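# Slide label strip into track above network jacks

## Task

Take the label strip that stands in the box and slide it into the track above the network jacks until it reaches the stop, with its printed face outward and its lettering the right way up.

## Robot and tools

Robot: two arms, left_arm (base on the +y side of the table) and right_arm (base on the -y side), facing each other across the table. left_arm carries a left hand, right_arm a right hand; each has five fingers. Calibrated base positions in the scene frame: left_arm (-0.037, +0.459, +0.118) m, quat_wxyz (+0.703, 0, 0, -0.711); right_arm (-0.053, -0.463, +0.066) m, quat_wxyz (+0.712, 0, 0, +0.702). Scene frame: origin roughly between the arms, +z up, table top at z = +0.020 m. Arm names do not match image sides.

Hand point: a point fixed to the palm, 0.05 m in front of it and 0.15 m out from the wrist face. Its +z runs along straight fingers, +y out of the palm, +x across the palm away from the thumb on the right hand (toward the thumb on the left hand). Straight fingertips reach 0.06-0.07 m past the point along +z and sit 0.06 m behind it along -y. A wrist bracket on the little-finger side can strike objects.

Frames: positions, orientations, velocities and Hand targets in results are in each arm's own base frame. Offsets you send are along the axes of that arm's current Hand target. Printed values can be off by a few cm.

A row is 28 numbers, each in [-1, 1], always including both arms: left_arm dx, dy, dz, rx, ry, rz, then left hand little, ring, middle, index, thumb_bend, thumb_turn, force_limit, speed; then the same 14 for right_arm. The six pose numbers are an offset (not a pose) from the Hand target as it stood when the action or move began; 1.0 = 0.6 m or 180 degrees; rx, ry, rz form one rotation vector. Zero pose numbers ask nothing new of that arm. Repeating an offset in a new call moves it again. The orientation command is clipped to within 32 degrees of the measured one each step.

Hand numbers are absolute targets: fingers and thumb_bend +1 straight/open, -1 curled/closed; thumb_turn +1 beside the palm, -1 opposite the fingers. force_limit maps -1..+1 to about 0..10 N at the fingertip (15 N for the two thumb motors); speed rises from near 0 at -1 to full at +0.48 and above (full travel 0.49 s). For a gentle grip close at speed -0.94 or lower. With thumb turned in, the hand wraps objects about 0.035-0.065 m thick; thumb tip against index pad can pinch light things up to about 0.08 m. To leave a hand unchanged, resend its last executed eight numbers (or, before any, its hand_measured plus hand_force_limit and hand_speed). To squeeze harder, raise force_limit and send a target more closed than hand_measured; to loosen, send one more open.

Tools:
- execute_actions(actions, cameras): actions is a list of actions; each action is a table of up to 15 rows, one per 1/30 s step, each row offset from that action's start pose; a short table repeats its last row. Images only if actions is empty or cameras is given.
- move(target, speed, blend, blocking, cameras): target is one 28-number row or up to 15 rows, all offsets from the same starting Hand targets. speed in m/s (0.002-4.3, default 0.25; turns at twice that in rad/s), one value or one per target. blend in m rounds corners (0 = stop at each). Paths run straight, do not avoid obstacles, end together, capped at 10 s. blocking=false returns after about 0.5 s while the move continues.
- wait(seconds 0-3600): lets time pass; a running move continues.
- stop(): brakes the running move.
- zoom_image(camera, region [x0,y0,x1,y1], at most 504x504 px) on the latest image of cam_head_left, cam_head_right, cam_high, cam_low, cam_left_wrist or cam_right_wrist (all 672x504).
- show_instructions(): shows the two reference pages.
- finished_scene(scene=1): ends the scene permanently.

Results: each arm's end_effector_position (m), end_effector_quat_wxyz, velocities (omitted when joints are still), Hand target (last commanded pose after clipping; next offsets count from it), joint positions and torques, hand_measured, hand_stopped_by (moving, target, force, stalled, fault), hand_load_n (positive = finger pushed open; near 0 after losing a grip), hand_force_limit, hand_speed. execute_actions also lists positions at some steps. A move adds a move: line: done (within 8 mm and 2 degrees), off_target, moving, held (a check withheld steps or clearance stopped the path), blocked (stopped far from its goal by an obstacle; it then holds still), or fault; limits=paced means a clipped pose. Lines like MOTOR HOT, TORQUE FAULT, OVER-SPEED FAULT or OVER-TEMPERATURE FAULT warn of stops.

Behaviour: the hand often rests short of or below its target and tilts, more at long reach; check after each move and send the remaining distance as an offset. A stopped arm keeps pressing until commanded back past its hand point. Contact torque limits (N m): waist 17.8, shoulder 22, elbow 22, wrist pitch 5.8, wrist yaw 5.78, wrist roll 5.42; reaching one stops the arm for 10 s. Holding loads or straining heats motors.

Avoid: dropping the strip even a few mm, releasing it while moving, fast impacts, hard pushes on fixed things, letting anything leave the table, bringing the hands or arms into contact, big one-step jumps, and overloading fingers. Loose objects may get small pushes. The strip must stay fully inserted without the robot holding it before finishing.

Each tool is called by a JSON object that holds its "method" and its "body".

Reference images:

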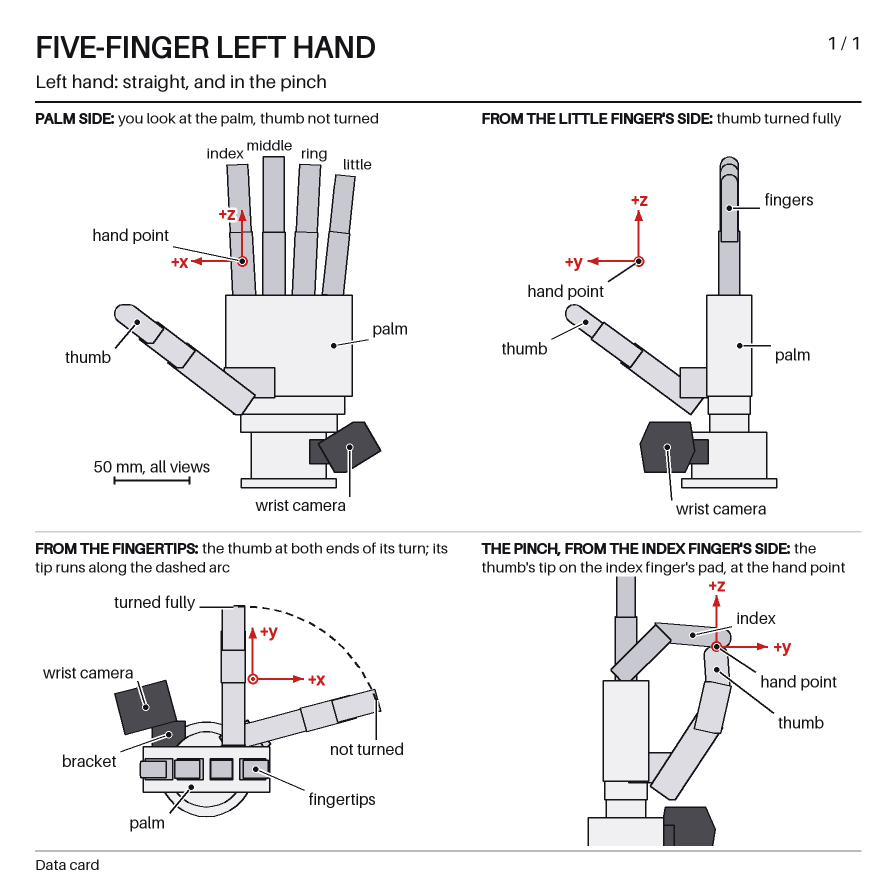

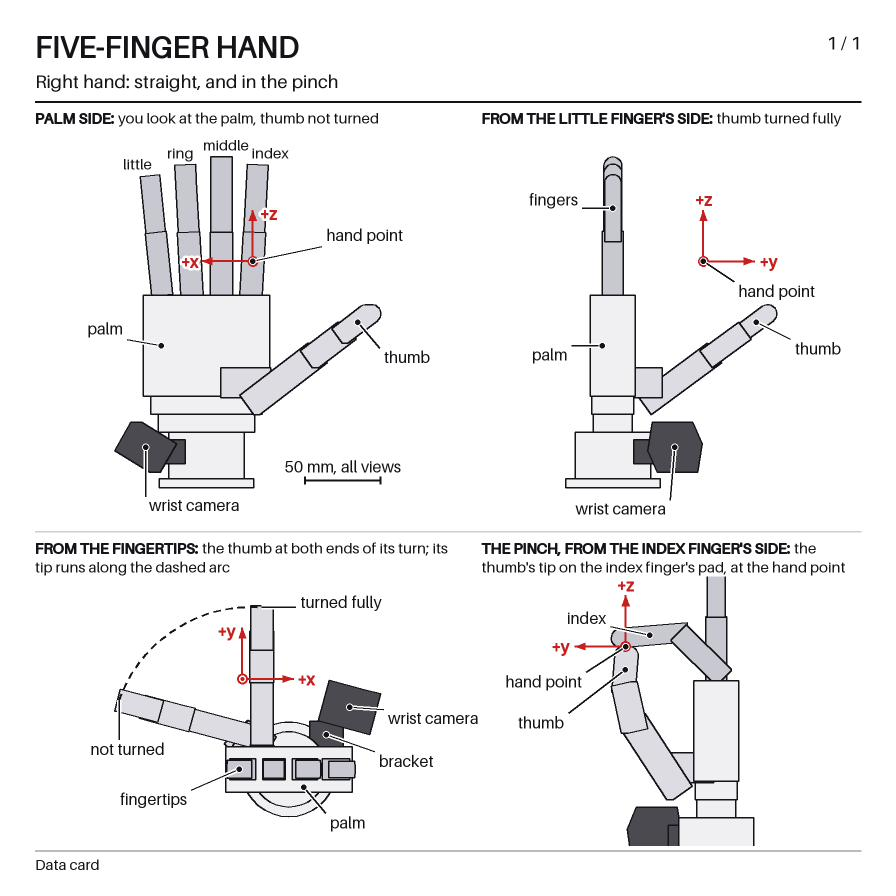

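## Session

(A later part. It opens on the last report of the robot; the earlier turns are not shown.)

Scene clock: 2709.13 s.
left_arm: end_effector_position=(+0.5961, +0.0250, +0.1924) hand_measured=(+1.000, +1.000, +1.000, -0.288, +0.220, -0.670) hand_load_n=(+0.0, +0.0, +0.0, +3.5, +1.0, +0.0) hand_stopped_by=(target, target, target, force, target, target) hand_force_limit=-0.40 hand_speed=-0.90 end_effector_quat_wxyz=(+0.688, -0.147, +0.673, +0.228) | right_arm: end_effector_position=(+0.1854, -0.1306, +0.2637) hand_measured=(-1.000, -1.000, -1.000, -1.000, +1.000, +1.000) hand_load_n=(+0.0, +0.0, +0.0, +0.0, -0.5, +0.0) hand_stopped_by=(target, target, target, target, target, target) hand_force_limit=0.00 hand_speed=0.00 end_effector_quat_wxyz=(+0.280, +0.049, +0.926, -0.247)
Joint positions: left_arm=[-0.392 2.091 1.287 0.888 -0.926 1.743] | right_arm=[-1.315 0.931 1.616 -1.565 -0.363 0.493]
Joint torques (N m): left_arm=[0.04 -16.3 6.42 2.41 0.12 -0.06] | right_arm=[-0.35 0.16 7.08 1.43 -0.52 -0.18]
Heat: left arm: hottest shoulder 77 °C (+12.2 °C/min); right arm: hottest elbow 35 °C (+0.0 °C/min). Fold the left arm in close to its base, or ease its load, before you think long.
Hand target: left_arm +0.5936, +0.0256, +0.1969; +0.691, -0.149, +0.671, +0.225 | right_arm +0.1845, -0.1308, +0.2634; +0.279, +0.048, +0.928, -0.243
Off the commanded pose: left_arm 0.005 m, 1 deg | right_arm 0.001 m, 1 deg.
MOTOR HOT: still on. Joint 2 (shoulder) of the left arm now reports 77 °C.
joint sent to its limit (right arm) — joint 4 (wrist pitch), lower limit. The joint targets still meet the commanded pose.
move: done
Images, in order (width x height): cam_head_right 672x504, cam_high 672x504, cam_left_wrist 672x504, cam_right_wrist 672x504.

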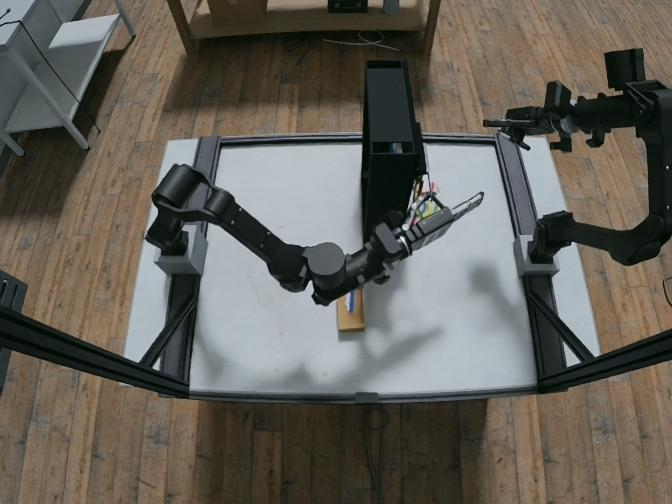

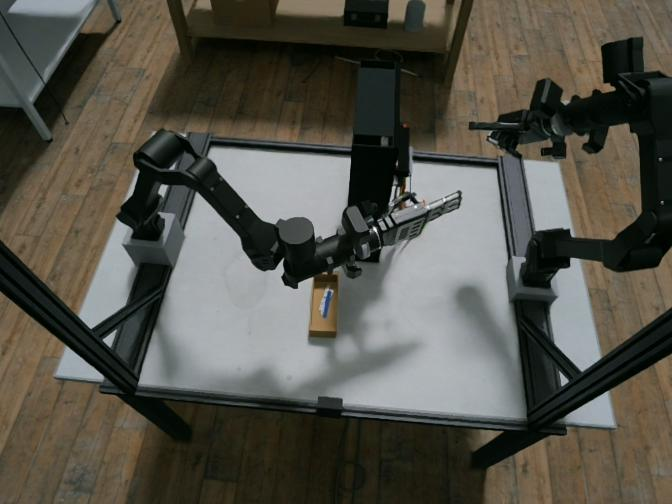

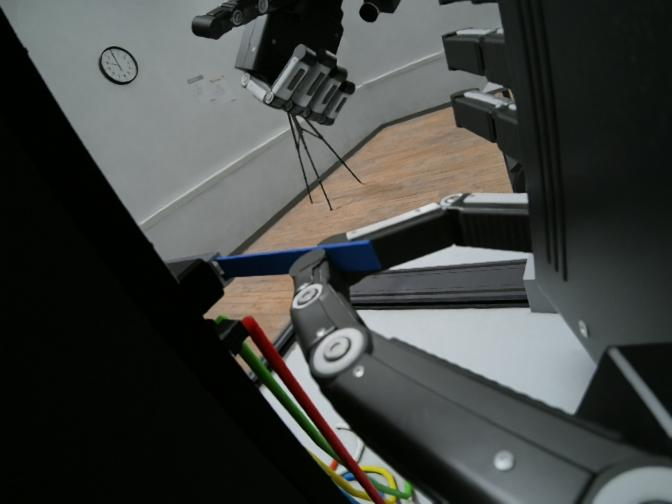

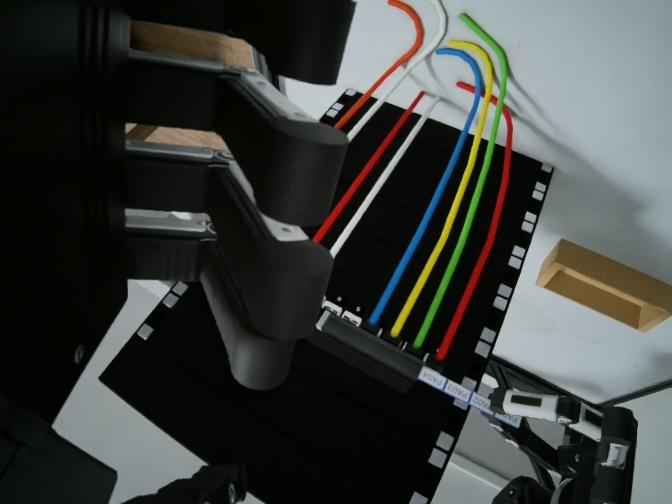

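{"method": "move", "body": {"target": [[0.0036,0.0258,0.0149,0,0,0,1,1,1,-0.45,0.22,-0.67,-0.4,-0.9,0,0,0,0,0,0,-1,-1,-1,-1,1,1,0,0]], "speed": 0.03, "cameras": ["cam_left_wrist","cam_right_wrist","cam_high"]}}

{"method": "zoom_image", "body": {"camera": "cam_left_wrist", "region": [190, 220, 400, 370]}}

{"method": "zoom_image", "body": {"camera": "cam_right_wrist", "region": [390, 340, 490, 420]}}

Scene clock: 2728.97 s.
left_arm: end_effector_position=(+0.5960, +0.0416, +0.1921) hand_measured=(+1.000, +1.000, +1.000, -0.288, +0.220, -0.670) hand_load_n=(+0.0, +0.0, +0.0, +3.5, +1.0, +0.0) hand_stopped_by=(target, target, target, force, target, target) hand_force_limit=-0.40 hand_speed=-0.90 end_effector_quat_wxyz=(+0.688, -0.146, +0.674, +0.227) | right_arm: end_effector_position=(+0.1854, -0.1306, +0.2637) hand_measured=(-1.000, -1.000, -1.000, -1.000, +1.000, +1.000) hand_load_n=(+0.0, +0.0, +0.0, +0.0, +0.0, +0.0) hand_stopped_by=(target, target, target, target, target, target) hand_force_limit=0.00 hand_speed=0.00 end_effector_quat_wxyz=(+0.280, +0.049, +0.926, -0.247)
Joint positions: left_arm=[-0.356 2.069 1.252 0.896 -0.887 1.737] | right_arm=[-1.315 0.931 1.616 -1.565 -0.363 0.493]
Joint torques (N m): left_arm=[0.22 -16.12 6.52 2.5 0.13 -0.11] | right_arm=[-0.32 0.35 7.29 1.42 -0.5 -0.15]
Heat: left arm: hottest shoulder 86 °C (+16.0 °C/min); right arm: hottest elbow 35 °C (+0.0 °C/min). Fold the left arm in close to its base, or ease its load, before you think long.
Hand target: left_arm +0.5934, +0.0434, +0.1967; +0.691, -0.149, +0.671, +0.225 | right_arm +0.1845, -0.1308, +0.2634; +0.279, +0.048, +0.928, -0.243
Off the commanded pose: left_arm 0.006 m, 1 deg | right_arm 0.001 m, 1 deg.
MOTOR HOT: still on. Joint 2 (shoulder) of the left arm now reports 86 °C.
joint sent to its limit (right arm) — joint 4 (wrist pitch), lower limit. The joint targets still meet the commanded pose.
move: done
Images, in order (width x height): cam_high 672x504, cam_left_wrist 672x504, cam_right_wrist 672x504.

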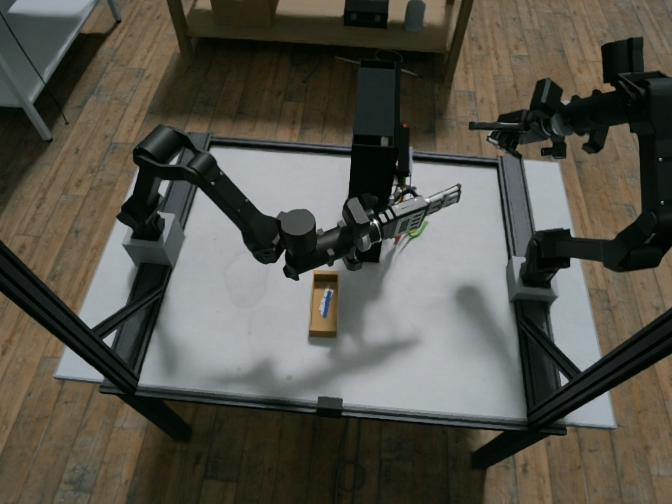

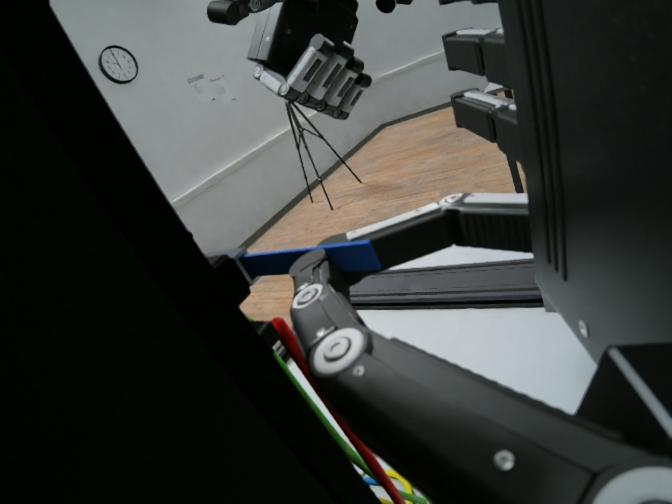

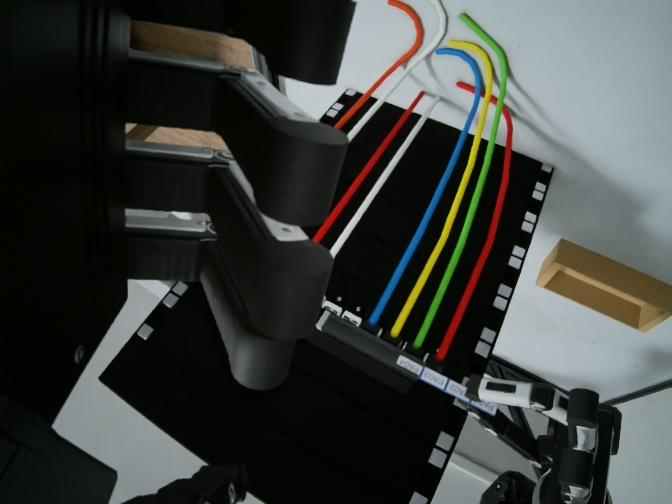

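Scaled by 2.400 from the camera's image (finer frame: 960x720).

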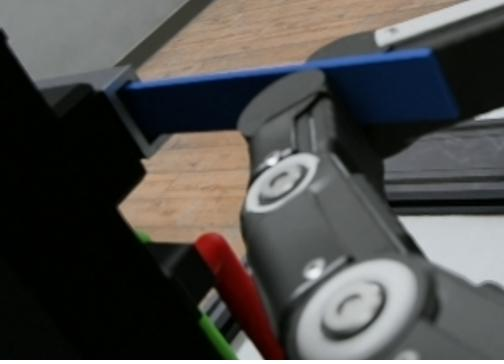

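Scaled by 5.040 from the camera's image (finer frame: 960x720).

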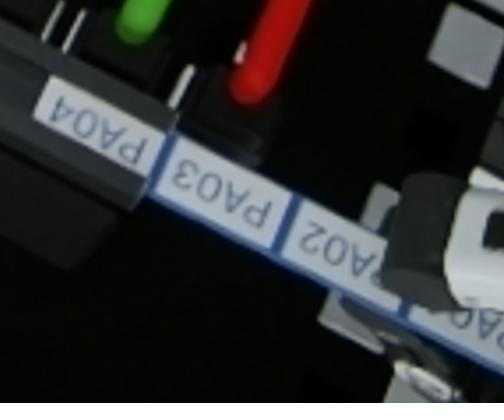

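{"method": "move", "body": {"target": [[0,0,0,0,0,0,1,1,1,0,0.36,-0.67,-0.4,-0.6,0,0,0,0,0,0,-1,-1,-1,-1,1,1,0,0],[-0.011,-0.086,-0.0497,0,0,0,1,1,1,0,0.36,-0.67,-0.4,-0.6,0,0,0,0,0,0,-1,-1,-1,-1,1,1,0,0],[-0.0052,-0.1353,-0.2993,0,0,0,1,1,1,0,0.36,-0.67,-0.4,-0.6,0,0,0,0,0,0,-1,-1,-1,-1,1,1,0,0],[0.0812,0.0028,-0.489,0.0098,0.1299,-0.2365,1,1,1,0,0.36,-0.67,-0.4,-0.6,0,0,0,0,0,0,-1,-1,-1,-1,1,1,0,0]], "speed": [0.05, 0.06, 0.2, 0.2], "blend": [0, 0.02, 0.04, 0], "cameras": ["all"]}}

{"method": "zoom_image", "body": {"camera": "cam_right_wrist", "region": [390, 340, 490, 420]}}

{"method": "zoom_image", "body": {"camera": "cam_head_right", "region": [405, 135, 455, 210]}}

Scene clock: 2789.73 s.
left_arm: end_effector_position=(+0.3397, -0.0957, +0.1294) hand_measured=(+1.000, +1.000, +1.000, +0.000, +0.360, -0.670) hand_load_n=(+0.0, +0.0, +0.0, +0.0, +0.0, +0.0) hand_stopped_by=(target, target, target, target, target, target) hand_force_limit=-0.40 hand_speed=-0.60 end_effector_quat_wxyz=(+0.580, -0.410, +0.700, -0.078) | right_arm: end_effector_position=(+0.1854, -0.1306, +0.2637) hand_measured=(-1.000, -1.000, -1.000, -1.000, +1.000, +1.000) hand_load_n=(+0.0, +0.0, +0.0, +0.5, +0.0, +0.0) hand_stopped_by=(target, target, target, target, target, target) hand_force_limit=0.00 hand_speed=0.00 end_effector_quat_wxyz=(+0.280, +0.049, +0.926, -0.247)
Joint positions: left_arm=[-1 1.381 1.015 -0.724 -1.208 -0.154] | right_arm=[-1.315 0.931 1.616 -1.565 -0.363 0.493]
Joint torques (N m): left_arm=[-0.2 -7.39 8.58 0.7 -1.22 -0.07] | right_arm=[-0.35 0.27 7.14 1.45 -0.49 -0.15]
Heat: left arm: hottest shoulder 84 °C (-2.0 °C/min); right arm: hottest elbow 35 °C (+0.0 °C/min). Fold the left arm in close to its base, or ease its load, before you think long.
Hand target: left_arm +0.3401, -0.0986, +0.1324; +0.580, -0.412, +0.698, -0.084 | right_arm +0.1845, -0.1308, +0.2634; +0.279, +0.048, +0.928, -0.243
Off the commanded pose: left_arm 0.004 m, 1 deg | right_arm 0.001 m, 1 deg.
MOTOR HOT: still on. Joint 2 (shoulder) of the left arm now reports 84 °C.
joint sent to its limit (right arm) — joint 4 (wrist pitch), lower limit. The joint targets still meet the commanded pose.
move: done

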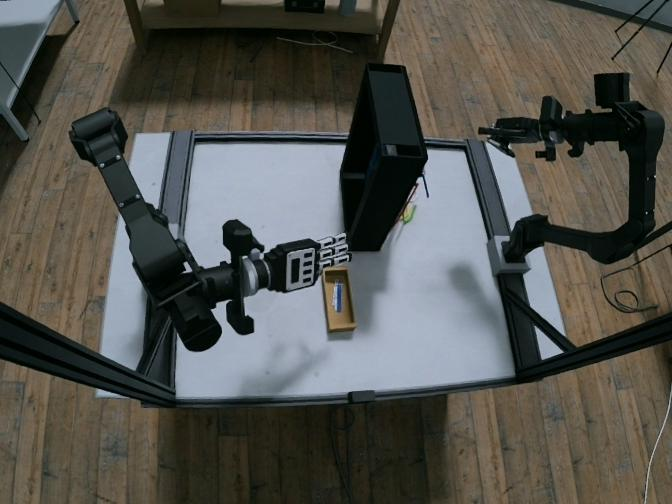

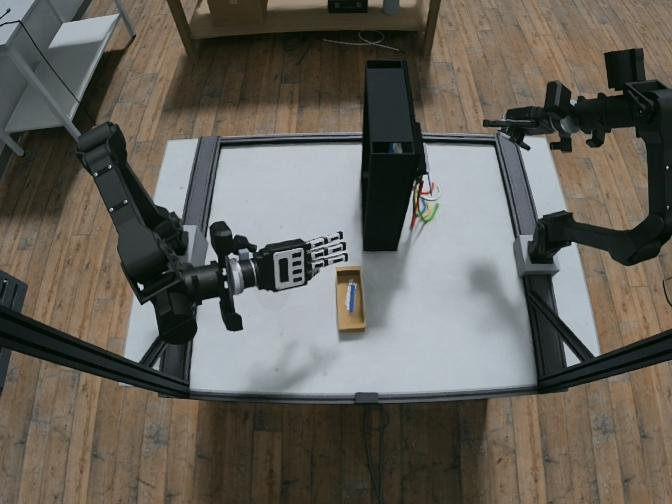

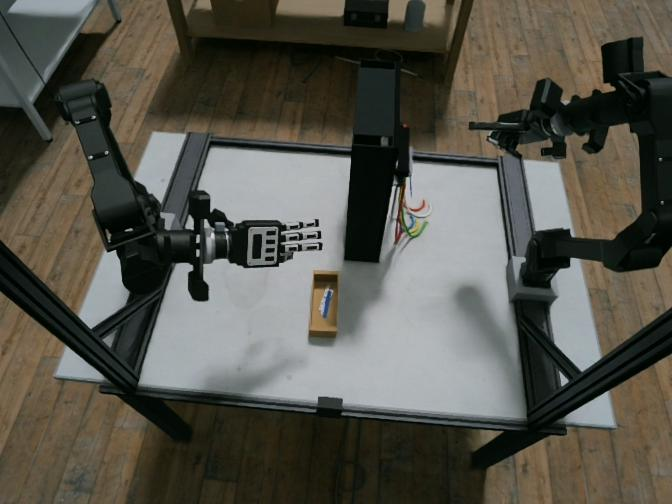

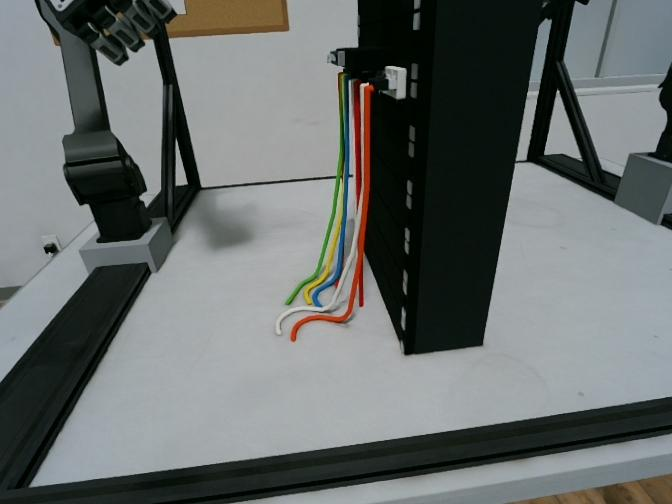

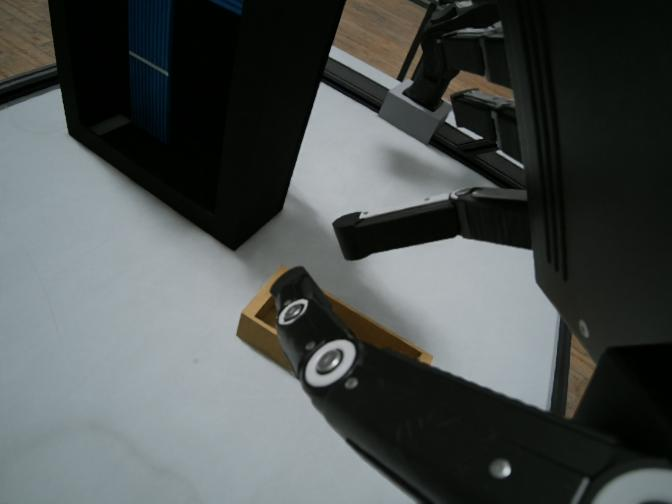

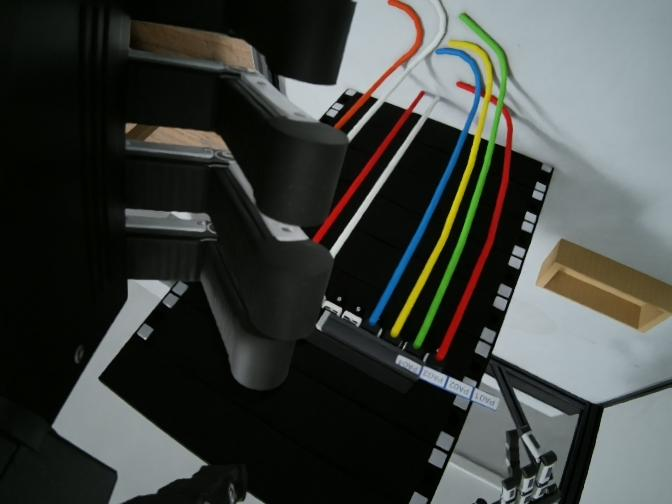

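Scaled by 5.040 from the camera's image (finer frame: 960x720).

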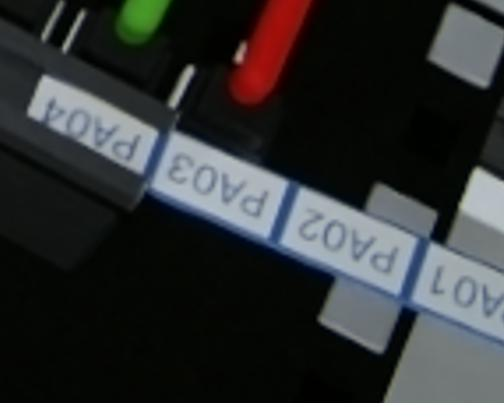

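Scaled by 6.720 from the camera's image (finer frame: 960x720).

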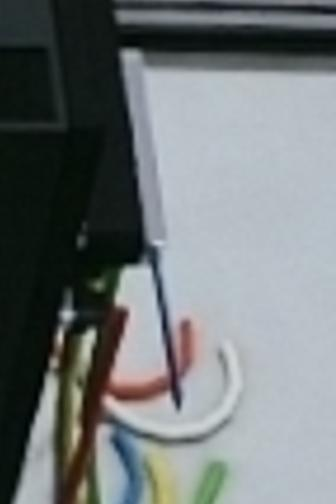

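{"method": "wait", "body": {"seconds": 45, "cameras": []}}

Scene clock: 2950.17 s.
left_arm: end_effector_position=(+0.3397, -0.0956, +0.1294) hand_measured=(+1.000, +1.000, +1.000, +0.000, +0.360, -0.670) hand_load_n=(+0.0, +0.0, +0.0, +0.0, +0.0, +0.0) hand_stopped_by=(target, target, target, target, target, target) hand_force_limit=-0.40 hand_speed=-0.60 end_effector_quat_wxyz=(+0.580, -0.410, +0.700, -0.078) | right_arm: end_effector_position=(+0.1854, -0.1306, +0.2637) hand_measured=(-1.000, -1.000, -1.000, -1.000, +1.000, +1.000) hand_load_n=(+0.0, +0.0, +0.0, +0.0, +0.0, +0.0) hand_stopped_by=(target, target, target, target, target, target) hand_force_limit=0.00 hand_speed=0.00 end_effector_quat_wxyz=(+0.280, +0.049, +0.926, -0.247)
Joint positions: left_arm=[-1 1.381 1.015 -0.725 -1.208 -0.154] | right_arm=[-1.315 0.931 1.616 -1.565 -0.363 0.493]
Joint torques (N m): left_arm=[-0.21 -7.26 8.61 0.67 -1.23 -0.09] | right_arm=[-0.49 0.32 7.06 1.43 -0.5 -0.16]
Heat: left arm: hottest shoulder 50 °C (-4.1 °C/min); right arm: hottest elbow 35 °C (+0.0 °C/min). Fold the left arm in close to its base, or ease its load, before you think long.
Hand target: left_arm +0.3401, -0.0985, +0.1324; +0.580, -0.412, +0.698, -0.083 | right_arm +0.1845, -0.1308, +0.2634; +0.279, +0.048, +0.928, -0.243
Off the commanded pose: left_arm 0.004 m, 1 deg | right_arm 0.001 m, 1 deg.
MOTOR HOT: still on. Joint 2 (shoulder) of the left arm now reports 50 °C.
wait: 45.00 s; at rest from the start

{"method": "move", "body": {"target": [[-0.0368,-0.1817,0.1675,-0.0098,-0.1299,0.2365,1,1,1,-0.29,1,1,-0.4,-0.4,0,0,0,0,0,0,-1,-1,-1,-1,1,1,0,0],[-0.0925,-0.2505,0.3767,-0.0098,-0.1299,0.2365,1,1,1,-0.29,1,1,-0.4,-0.4,0,0,0,0,0,0,-1,-1,-1,-1,1,1,0,0],[-0.199,-0.1403,0.3937,-0.0098,-0.1299,0.2365,1,1,1,-0.29,1,1,-0.4,-0.4,0,0,0,0,0,0,-1,-1,-1,-1,1,1,0,0]], "speed": [0.2, 0.2, 0.1], "blend": [0.03, 0.02, 0], "cameras": ["cam_left_wrist","cam_right_wrist","cam_head_right","cam_high"]}}

{"method": "zoom_image", "body": {"camera": "cam_right_wrist", "region": [400, 330, 540, 450]}}

{"method": "zoom_image", "body": {"camera": "cam_left_wrist", "region": [180, 200, 400, 340]}}

{"method": "zoom_image", "body": {"camera": "cam_high", "region": [385, 150, 435, 225]}}

Scene clock: 2975.23 s.
left_arm: end_effector_position=(+0.5890, +0.0117, +0.1920) hand_measured=(+1.000, +1.000, +1.000, -0.290, +1.000, +1.000) hand_load_n=(+0.0, +0.0, +0.0, +0.0, +0.0, +0.0) hand_stopped_by=(target, target, target, target, target, target) hand_force_limit=-0.40 hand_speed=-0.40 end_effector_quat_wxyz=(+0.688, -0.147, +0.673, +0.228) | right_arm: end_effector_position=(+0.1854, -0.1306, +0.2637) hand_measured=(-1.000, -1.000, -1.000, -1.000, +1.000, +1.000) hand_load_n=(+0.0, +0.0, +0.0, +0.0, +0.0, +0.0) hand_stopped_by=(target, target, target, target, target, target) hand_force_limit=0.00 hand_speed=0.00 end_effector_quat_wxyz=(+0.280, +0.049, +0.926, -0.247)
Joint positions: left_arm=[-0.427 2.088 1.279 0.897 -0.96 1.749] | right_arm=[-1.315 0.931 1.616 -1.565 -0.363 0.493]
Joint torques (N m): left_arm=[0.09 -16.31 6.46 2.38 0.15 -0.11] | right_arm=[-0.32 0.28 7.14 1.47 -0.5 -0.13]
Heat: left arm: hottest shoulder 51 °C (-1.0 °C/min); right arm: hottest elbow 35 °C (+0.0 °C/min). Fold the left arm in close to its base, or ease its load, before you think long.
Hand target: left_arm +0.5865, +0.0125, +0.1965; +0.690, -0.149, +0.671, +0.225 | right_arm +0.1845, -0.1308, +0.2634; +0.279, +0.048, +0.928, -0.243
Off the commanded pose: left_arm 0.005 m, 1 deg | right_arm 0.001 m, 1 deg.
MOTOR HOT: still on. Joint 2 (shoulder) of the left arm now reports 51 °C.
joint sent to its limit (right arm) — joint 4 (wrist pitch), lower limit. The joint targets still meet the commanded pose.
move: done
Images, in order (width x height): cam_head_right 672x504, cam_high 672x504, cam_left_wrist 672x504, cam_right_wrist 672x504.

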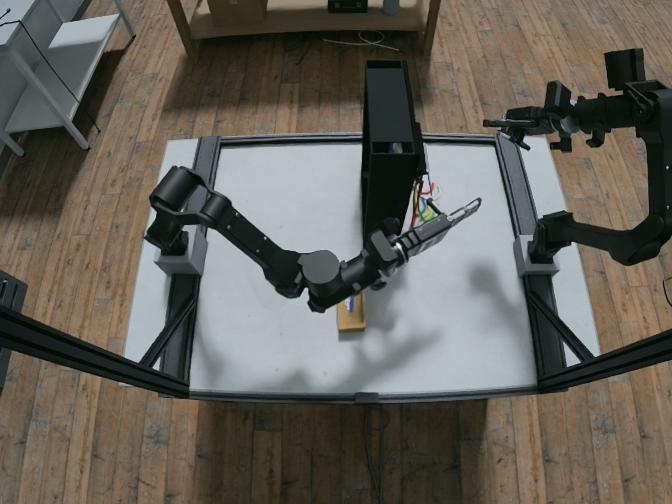

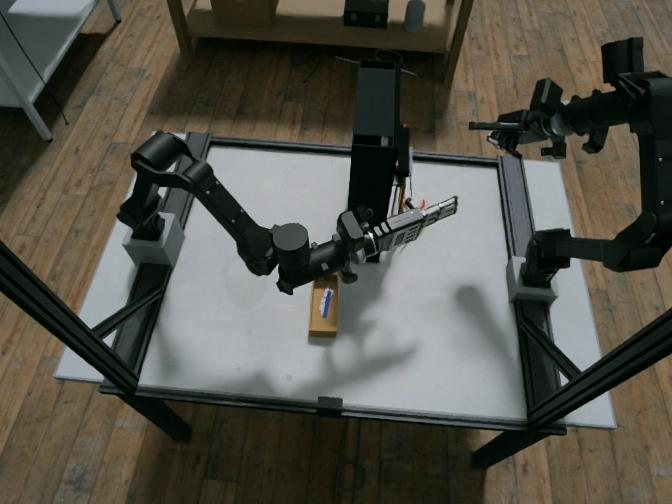

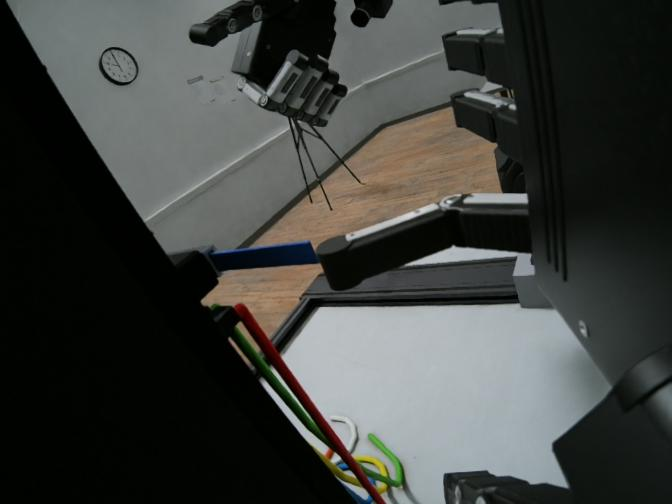

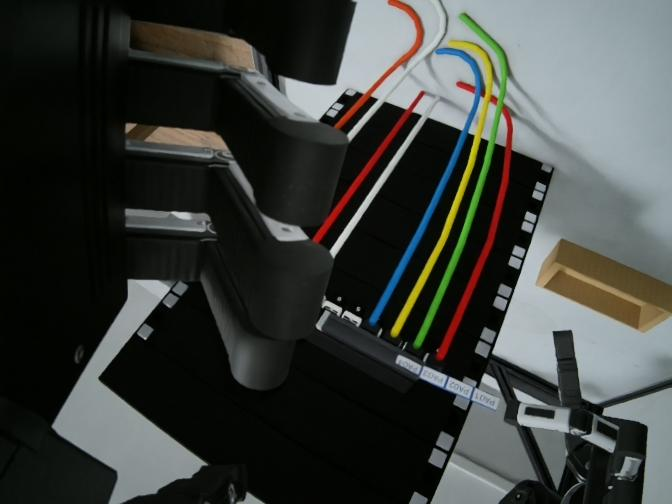

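Scaled by 3.600 from the camera's image (finer frame: 960x720).

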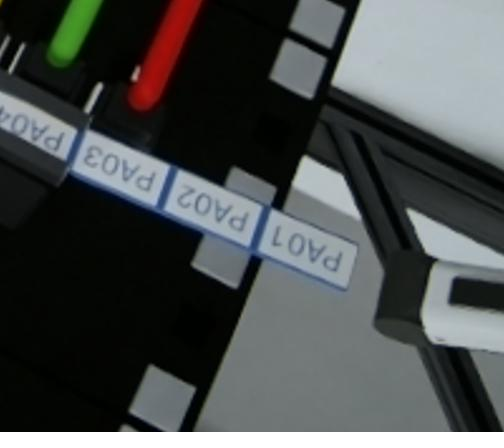

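Scaled by 2.291 from the camera's image (finer frame: 960x720).

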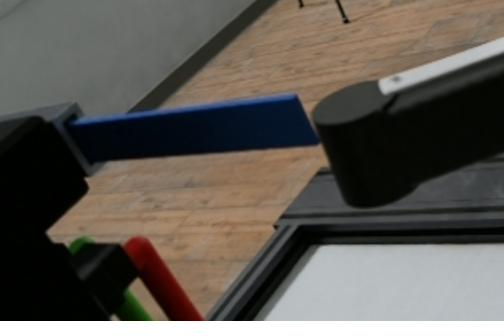

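Scaled by 6.720 from the camera's image (finer frame: 960x720).

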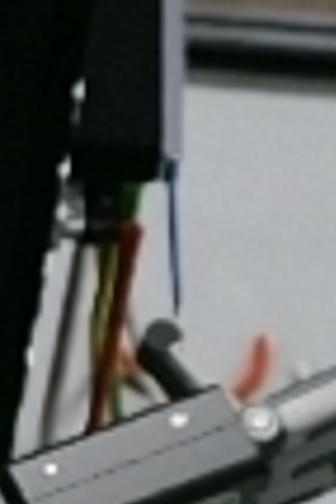

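{"method": "move", "body": {"target": [[0,-0.0038,0.0065,0,0,0,1,1,1,-0.29,1,1,-0.4,-0.4,0,0,0,0,0,0,-1,-1,-1,-1,1,1,0,0],[0.0052,0.0363,0.0297,0,0,0,1,1,1,-0.29,1,1,-0.4,-0.4,0,0,0,0,0,0,-1,-1,-1,-1,1,1,0,0]], "speed": [0.05, 0.03], "cameras": ["cam_left_wrist","cam_right_wrist","cam_high"]}}

{"method": "zoom_image", "body": {"camera": "cam_right_wrist", "region": [380, 330, 520, 450]}}

{"method": "zoom_image", "body": {"camera": "cam_left_wrist", "region": [200, 200, 400, 340]}}

{"method": "zoom_image", "body": {"camera": "cam_high", "region": [385, 150, 435, 225]}}

Scene clock: 3002.27 s.
left_arm: end_effector_position=(+0.5931, +0.0386, +0.1925) hand_measured=(+1.000, +1.000, +1.000, -0.290, +1.000, +1.000) hand_load_n=(+0.0, +0.0, +0.0, +0.0, +0.0, +0.0) hand_stopped_by=(target, target, target, target, target, target) hand_force_limit=-0.40 hand_speed=-0.40 end_effector_quat_wxyz=(+0.688, -0.147, +0.673, +0.227) | right_arm: end_effector_position=(+0.1854, -0.1306, +0.2637) hand_measured=(-1.000, -1.000, -1.000, -1.000, +1.000, +1.000) hand_load_n=(+0.0, +0.0, +0.0, +0.0, +0.0, +0.0) hand_stopped_by=(target, target, target, target, target, target) hand_force_limit=0.00 hand_speed=0.00 end_effector_quat_wxyz=(+0.280, +0.049, +0.926, -0.247)
Joint positions: left_arm=[-0.365 2.064 1.244 0.9 -0.897 1.739] | right_arm=[-1.315 0.931 1.616 -1.565 -0.363 0.493]
Joint torques (N m): left_arm=[0.35 -16.05 6.42 2.45 0.16 -0.09] | right_arm=[-0.27 0.36 7.19 1.46 -0.5 -0.15]
Heat: left arm: hottest shoulder 62 °C (+11.1 °C/min); right arm: hottest elbow 35 °C (+0.0 °C/min). Fold the left arm in close to its base, or ease its load, before you think long.
Hand target: left_arm +0.5907, +0.0405, +0.1965; +0.690, -0.149, +0.671, +0.225 | right_arm +0.1845, -0.1308, +0.2634; +0.279, +0.048, +0.928, -0.243
Off the commanded pose: left_arm 0.005 m, 1 deg | right_arm 0.001 m, 1 deg.
MOTOR HOT: still on. Joint 2 (shoulder) of the left arm now reports 62 °C.
joint sent to its limit (right arm) — joint 4 (wrist pitch), lower limit. The joint targets still meet the commanded pose.
move: done
Images, in order (width x height): cam_high 672x504, cam_left_wrist 672x504, cam_right_wrist 672x504.

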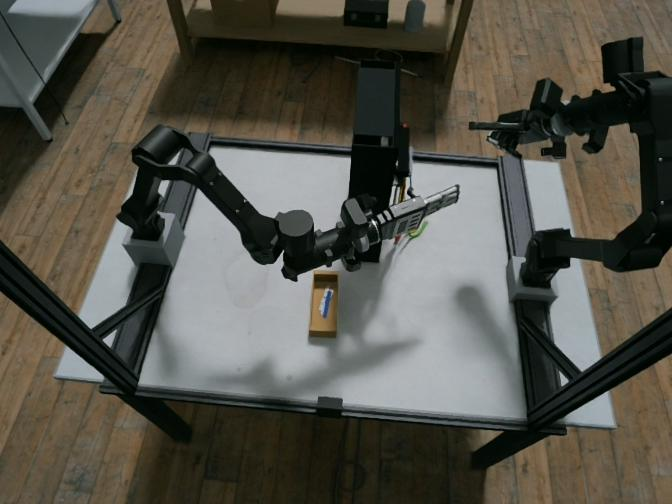

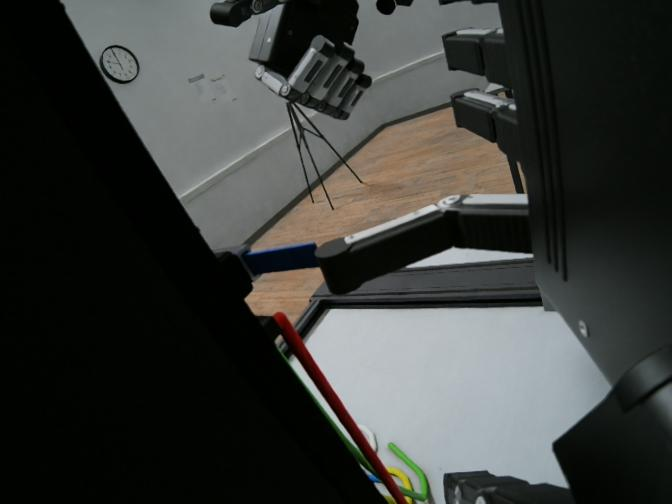

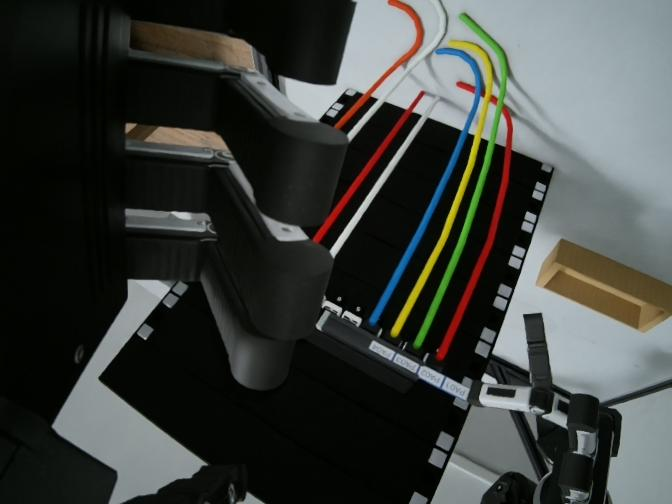

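Scaled by 3.600 from the camera's image (finer frame: 960x720).

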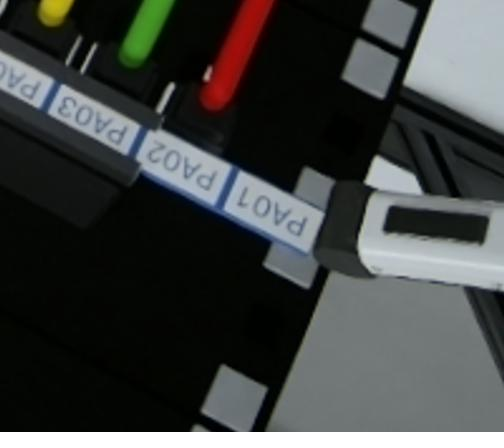

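Scaled by 2.520 from the camera's image (finer frame: 960x720).

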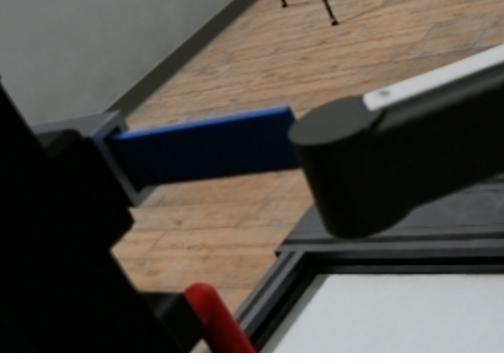

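Scaled by 6.720 from the camera's image (finer frame: 960x720).

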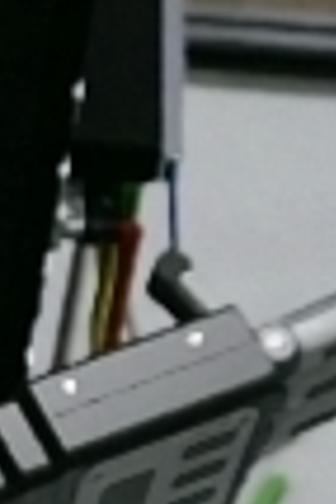

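{"method": "move", "body": {"target": [[0.0044,0.0344,0.0198,0,0,0,1,1,1,-0.29,1,1,-0.4,-0.4,0,0,0,0,0,0,-1,-1,-1,-1,1,1,0,0]], "speed": [0.03], "cameras": ["cam_left_wrist","cam_right_wrist","cam_high"]}}

{"method": "zoom_image", "body": {"camera": "cam_right_wrist", "region": [310, 290, 480, 430]}}

{"method": "zoom_image", "body": {"camera": "cam_left_wrist", "region": [200, 200, 400, 340]}}

{"method": "zoom_image", "body": {"camera": "cam_high", "region": [385, 150, 435, 225]}}

Scene clock: 3021.63 s.
left_arm: end_effector_position=(+0.5930, +0.0627, +0.1922) hand_measured=(+1.000, +1.000, +1.000, -0.290, +1.000, +1.000) hand_load_n=(+0.0, +0.0, +0.0, +0.0, +0.0, +0.0) hand_stopped_by=(target, target, target, target, target, target) hand_force_limit=-0.40 hand_speed=-0.40 end_effector_quat_wxyz=(+0.688, -0.147, +0.674, +0.227) | right_arm: end_effector_position=(+0.1854, -0.1306, +0.2637) hand_measured=(-1.000, -1.000, -1.000, -1.000, +1.000, +1.000) hand_load_n=(+0.0, +0.0, +0.0, +0.5, +0.0, +0.0) hand_stopped_by=(target, target, target, target, target, target) hand_force_limit=0.00 hand_speed=0.00 end_effector_quat_wxyz=(+0.280, +0.049, +0.926, -0.247)
Joint positions: left_arm=[-0.311 2.038 1.204 0.908 -0.843 1.731] | right_arm=[-1.315 0.931 1.616 -1.565 -0.363 0.493]
Joint torques (N m): left_arm=[0.3 -15.81 6.47 2.55 0.14 -0.08] | right_arm=[-0.4 0.24 7.11 1.47 -0.49 -0.19]
Heat: left arm: hottest shoulder 69 °C (+19.1 °C/min); right arm: hottest elbow 35 °C (+0.0 °C/min). Fold the left arm in close to its base, or ease its load, before you think long.
Hand target: left_arm +0.5904, +0.0644, +0.1965; +0.690, -0.149, +0.671, +0.225 | right_arm +0.1845, -0.1308, +0.2634; +0.279, +0.048, +0.928, -0.243
Off the commanded pose: left_arm 0.005 m, 1 deg | right_arm 0.001 m, 1 deg.
MOTOR HOT: still on. Joint 2 (shoulder) of the left arm now reports 69 °C.
joint sent to its limit (right arm) — joint 4 (wrist pitch), lower limit. The joint targets still meet the commanded pose.
move: done
Images, in order (width x height): cam_high 672x504, cam_left_wrist 672x504, cam_right_wrist 672x504.

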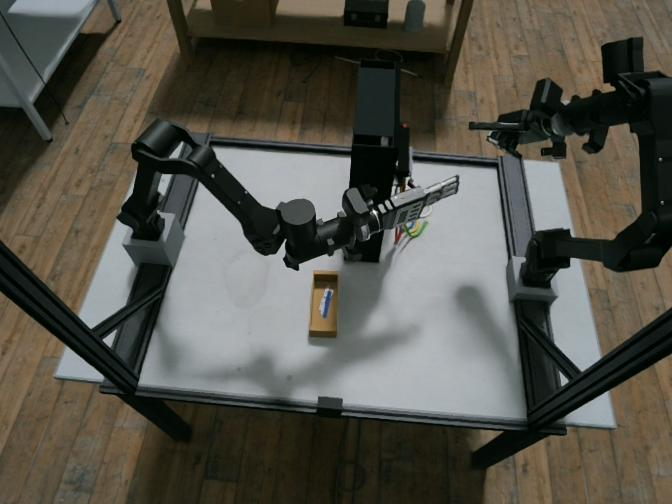

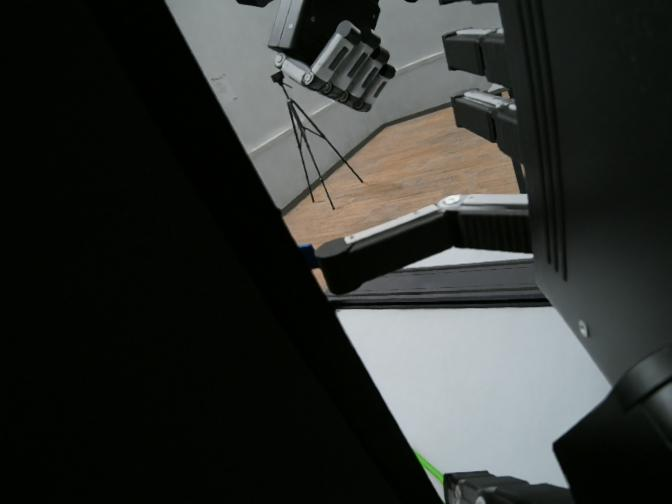

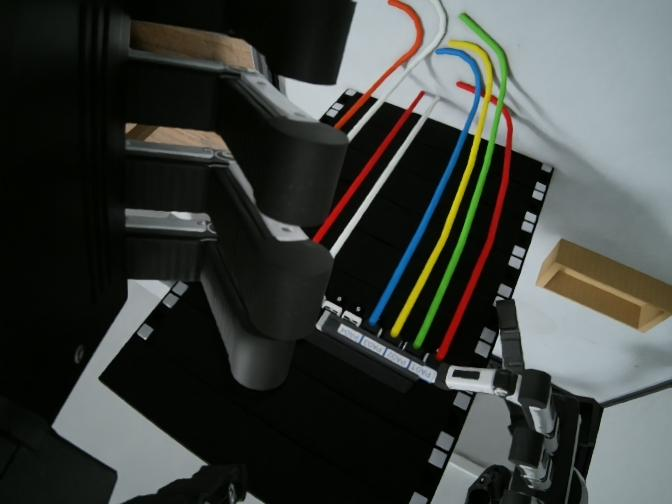

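Scaled by 2.965 from the camera's image (finer frame: 960x720).

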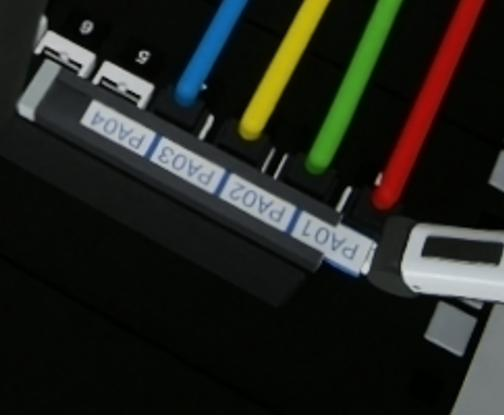

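Scaled by 2.520 from the camera's image (finer frame: 960x720).

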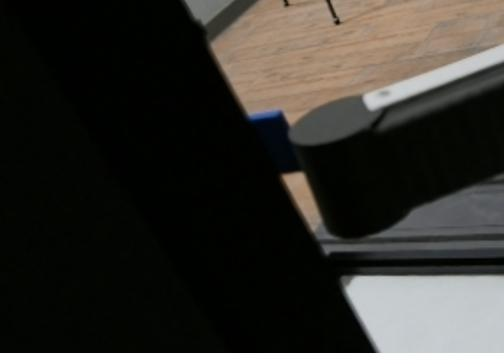

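Scaled by 6.720 from the camera's image (finer frame: 960x720).

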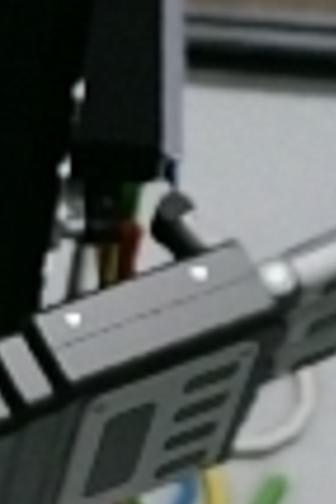

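{"method": "move", "body": {"target": [[0.0011,0.0088,0.0052,0,0,0,1,1,1,-0.29,1,1,-0.4,-0.4,0,0,0,0,0,0,-1,-1,-1,-1,1,1,0,0]], "speed": [0.02], "cameras": ["cam_right_wrist"]}}

{"method": "zoom_image", "body": {"camera": "cam_right_wrist", "region": [310, 290, 450, 410]}}

Scene clock: 3035.27 s.
left_arm: end_effector_position=(+0.5939, +0.0665, +0.1924) hand_measured=(+1.000, +1.000, +1.000, -0.290, +1.000, +1.000) hand_load_n=(+0.0, +0.0, +0.0, +0.0, +0.0, +0.0) hand_stopped_by=(target, target, target, target, target, target) hand_force_limit=-0.40 hand_speed=-0.40 end_effector_quat_wxyz=(+0.689, -0.145, +0.674, +0.225) | right_arm: end_effector_position=(+0.1854, -0.1306, +0.2637) hand_measured=(-1.000, -1.000, -1.000, -1.000, +1.000, +1.000) hand_load_n=(+0.0, +0.0, +0.0, +0.0, +0.0, +0.0) hand_stopped_by=(target, target, target, target, target, target) hand_force_limit=0.00 hand_speed=0.00 end_effector_quat_wxyz=(+0.280, +0.049, +0.926, -0.247)
Joint positions: left_arm=[-0.3 2.032 1.196 0.91 -0.826 1.729] | right_arm=[-1.315 0.931 1.616 -1.565 -0.363 0.493]
Joint torques (N m): left_arm=[0.57 -15.86 6.55 2.55 0.06 -0.03] | right_arm=[-0.48 0.23 7.23 1.46 -0.49 -0.12]
Heat: left arm: hottest shoulder 70 °C (+19.2 °C/min); right arm: hottest elbow 35 °C (+0.0 °C/min). Fold the left arm in close to its base, or ease its load, before you think long.
Hand target: left_arm +0.5904, +0.0707, +0.1966; +0.690, -0.149, +0.671, +0.225 | right_arm +0.1845, -0.1308, +0.2634; +0.279, +0.048, +0.928, -0.243
Off the commanded pose: left_arm 0.007 m, 1 deg | right_arm 0.001 m, 1 deg.
MOTOR HOT: still on. Joint 2 (shoulder) of the left arm now reports 70 °C.
joint sent to its limit (right arm) — joint 4 (wrist pitch), lower limit. The joint targets still meet the commanded pose.
move: done

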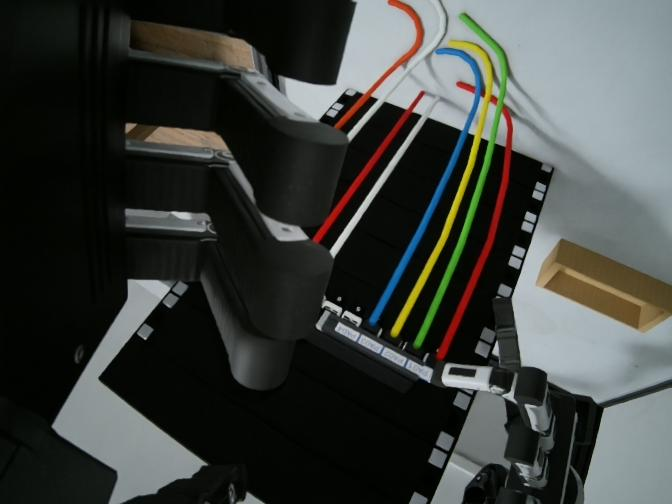

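Scaled by 3.600 from the camera's image (finer frame: 960x720).

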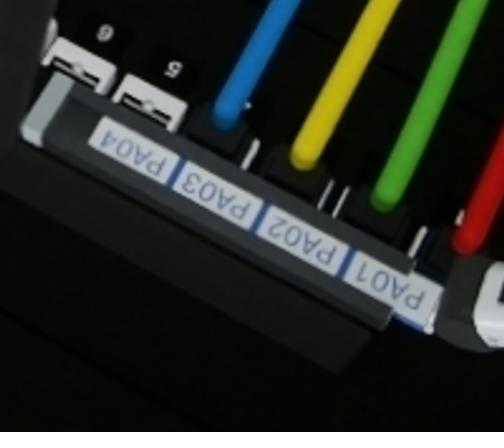

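{"method": "zoom_image", "body": {"camera": "cam_right_wrist", "region": [310, 300, 370, 350]}}

{"method": "zoom_image", "body": {"camera": "cam_right_wrist", "region": [400, 340, 470, 400]}}

Scaled by 8.400 from the camera's image (finer frame: 960x720).

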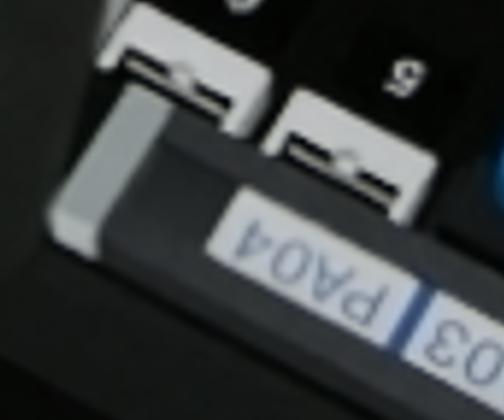

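Scaled by 7.200 from the camera's image (finer frame: 960x720).

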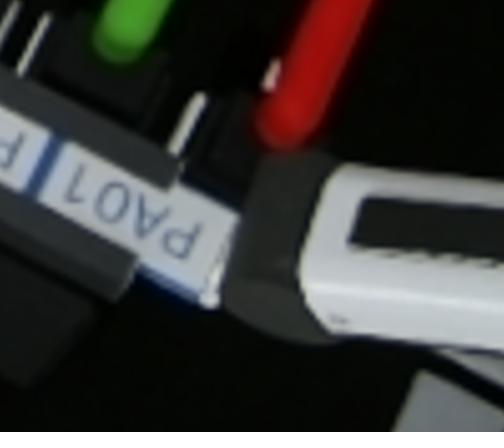

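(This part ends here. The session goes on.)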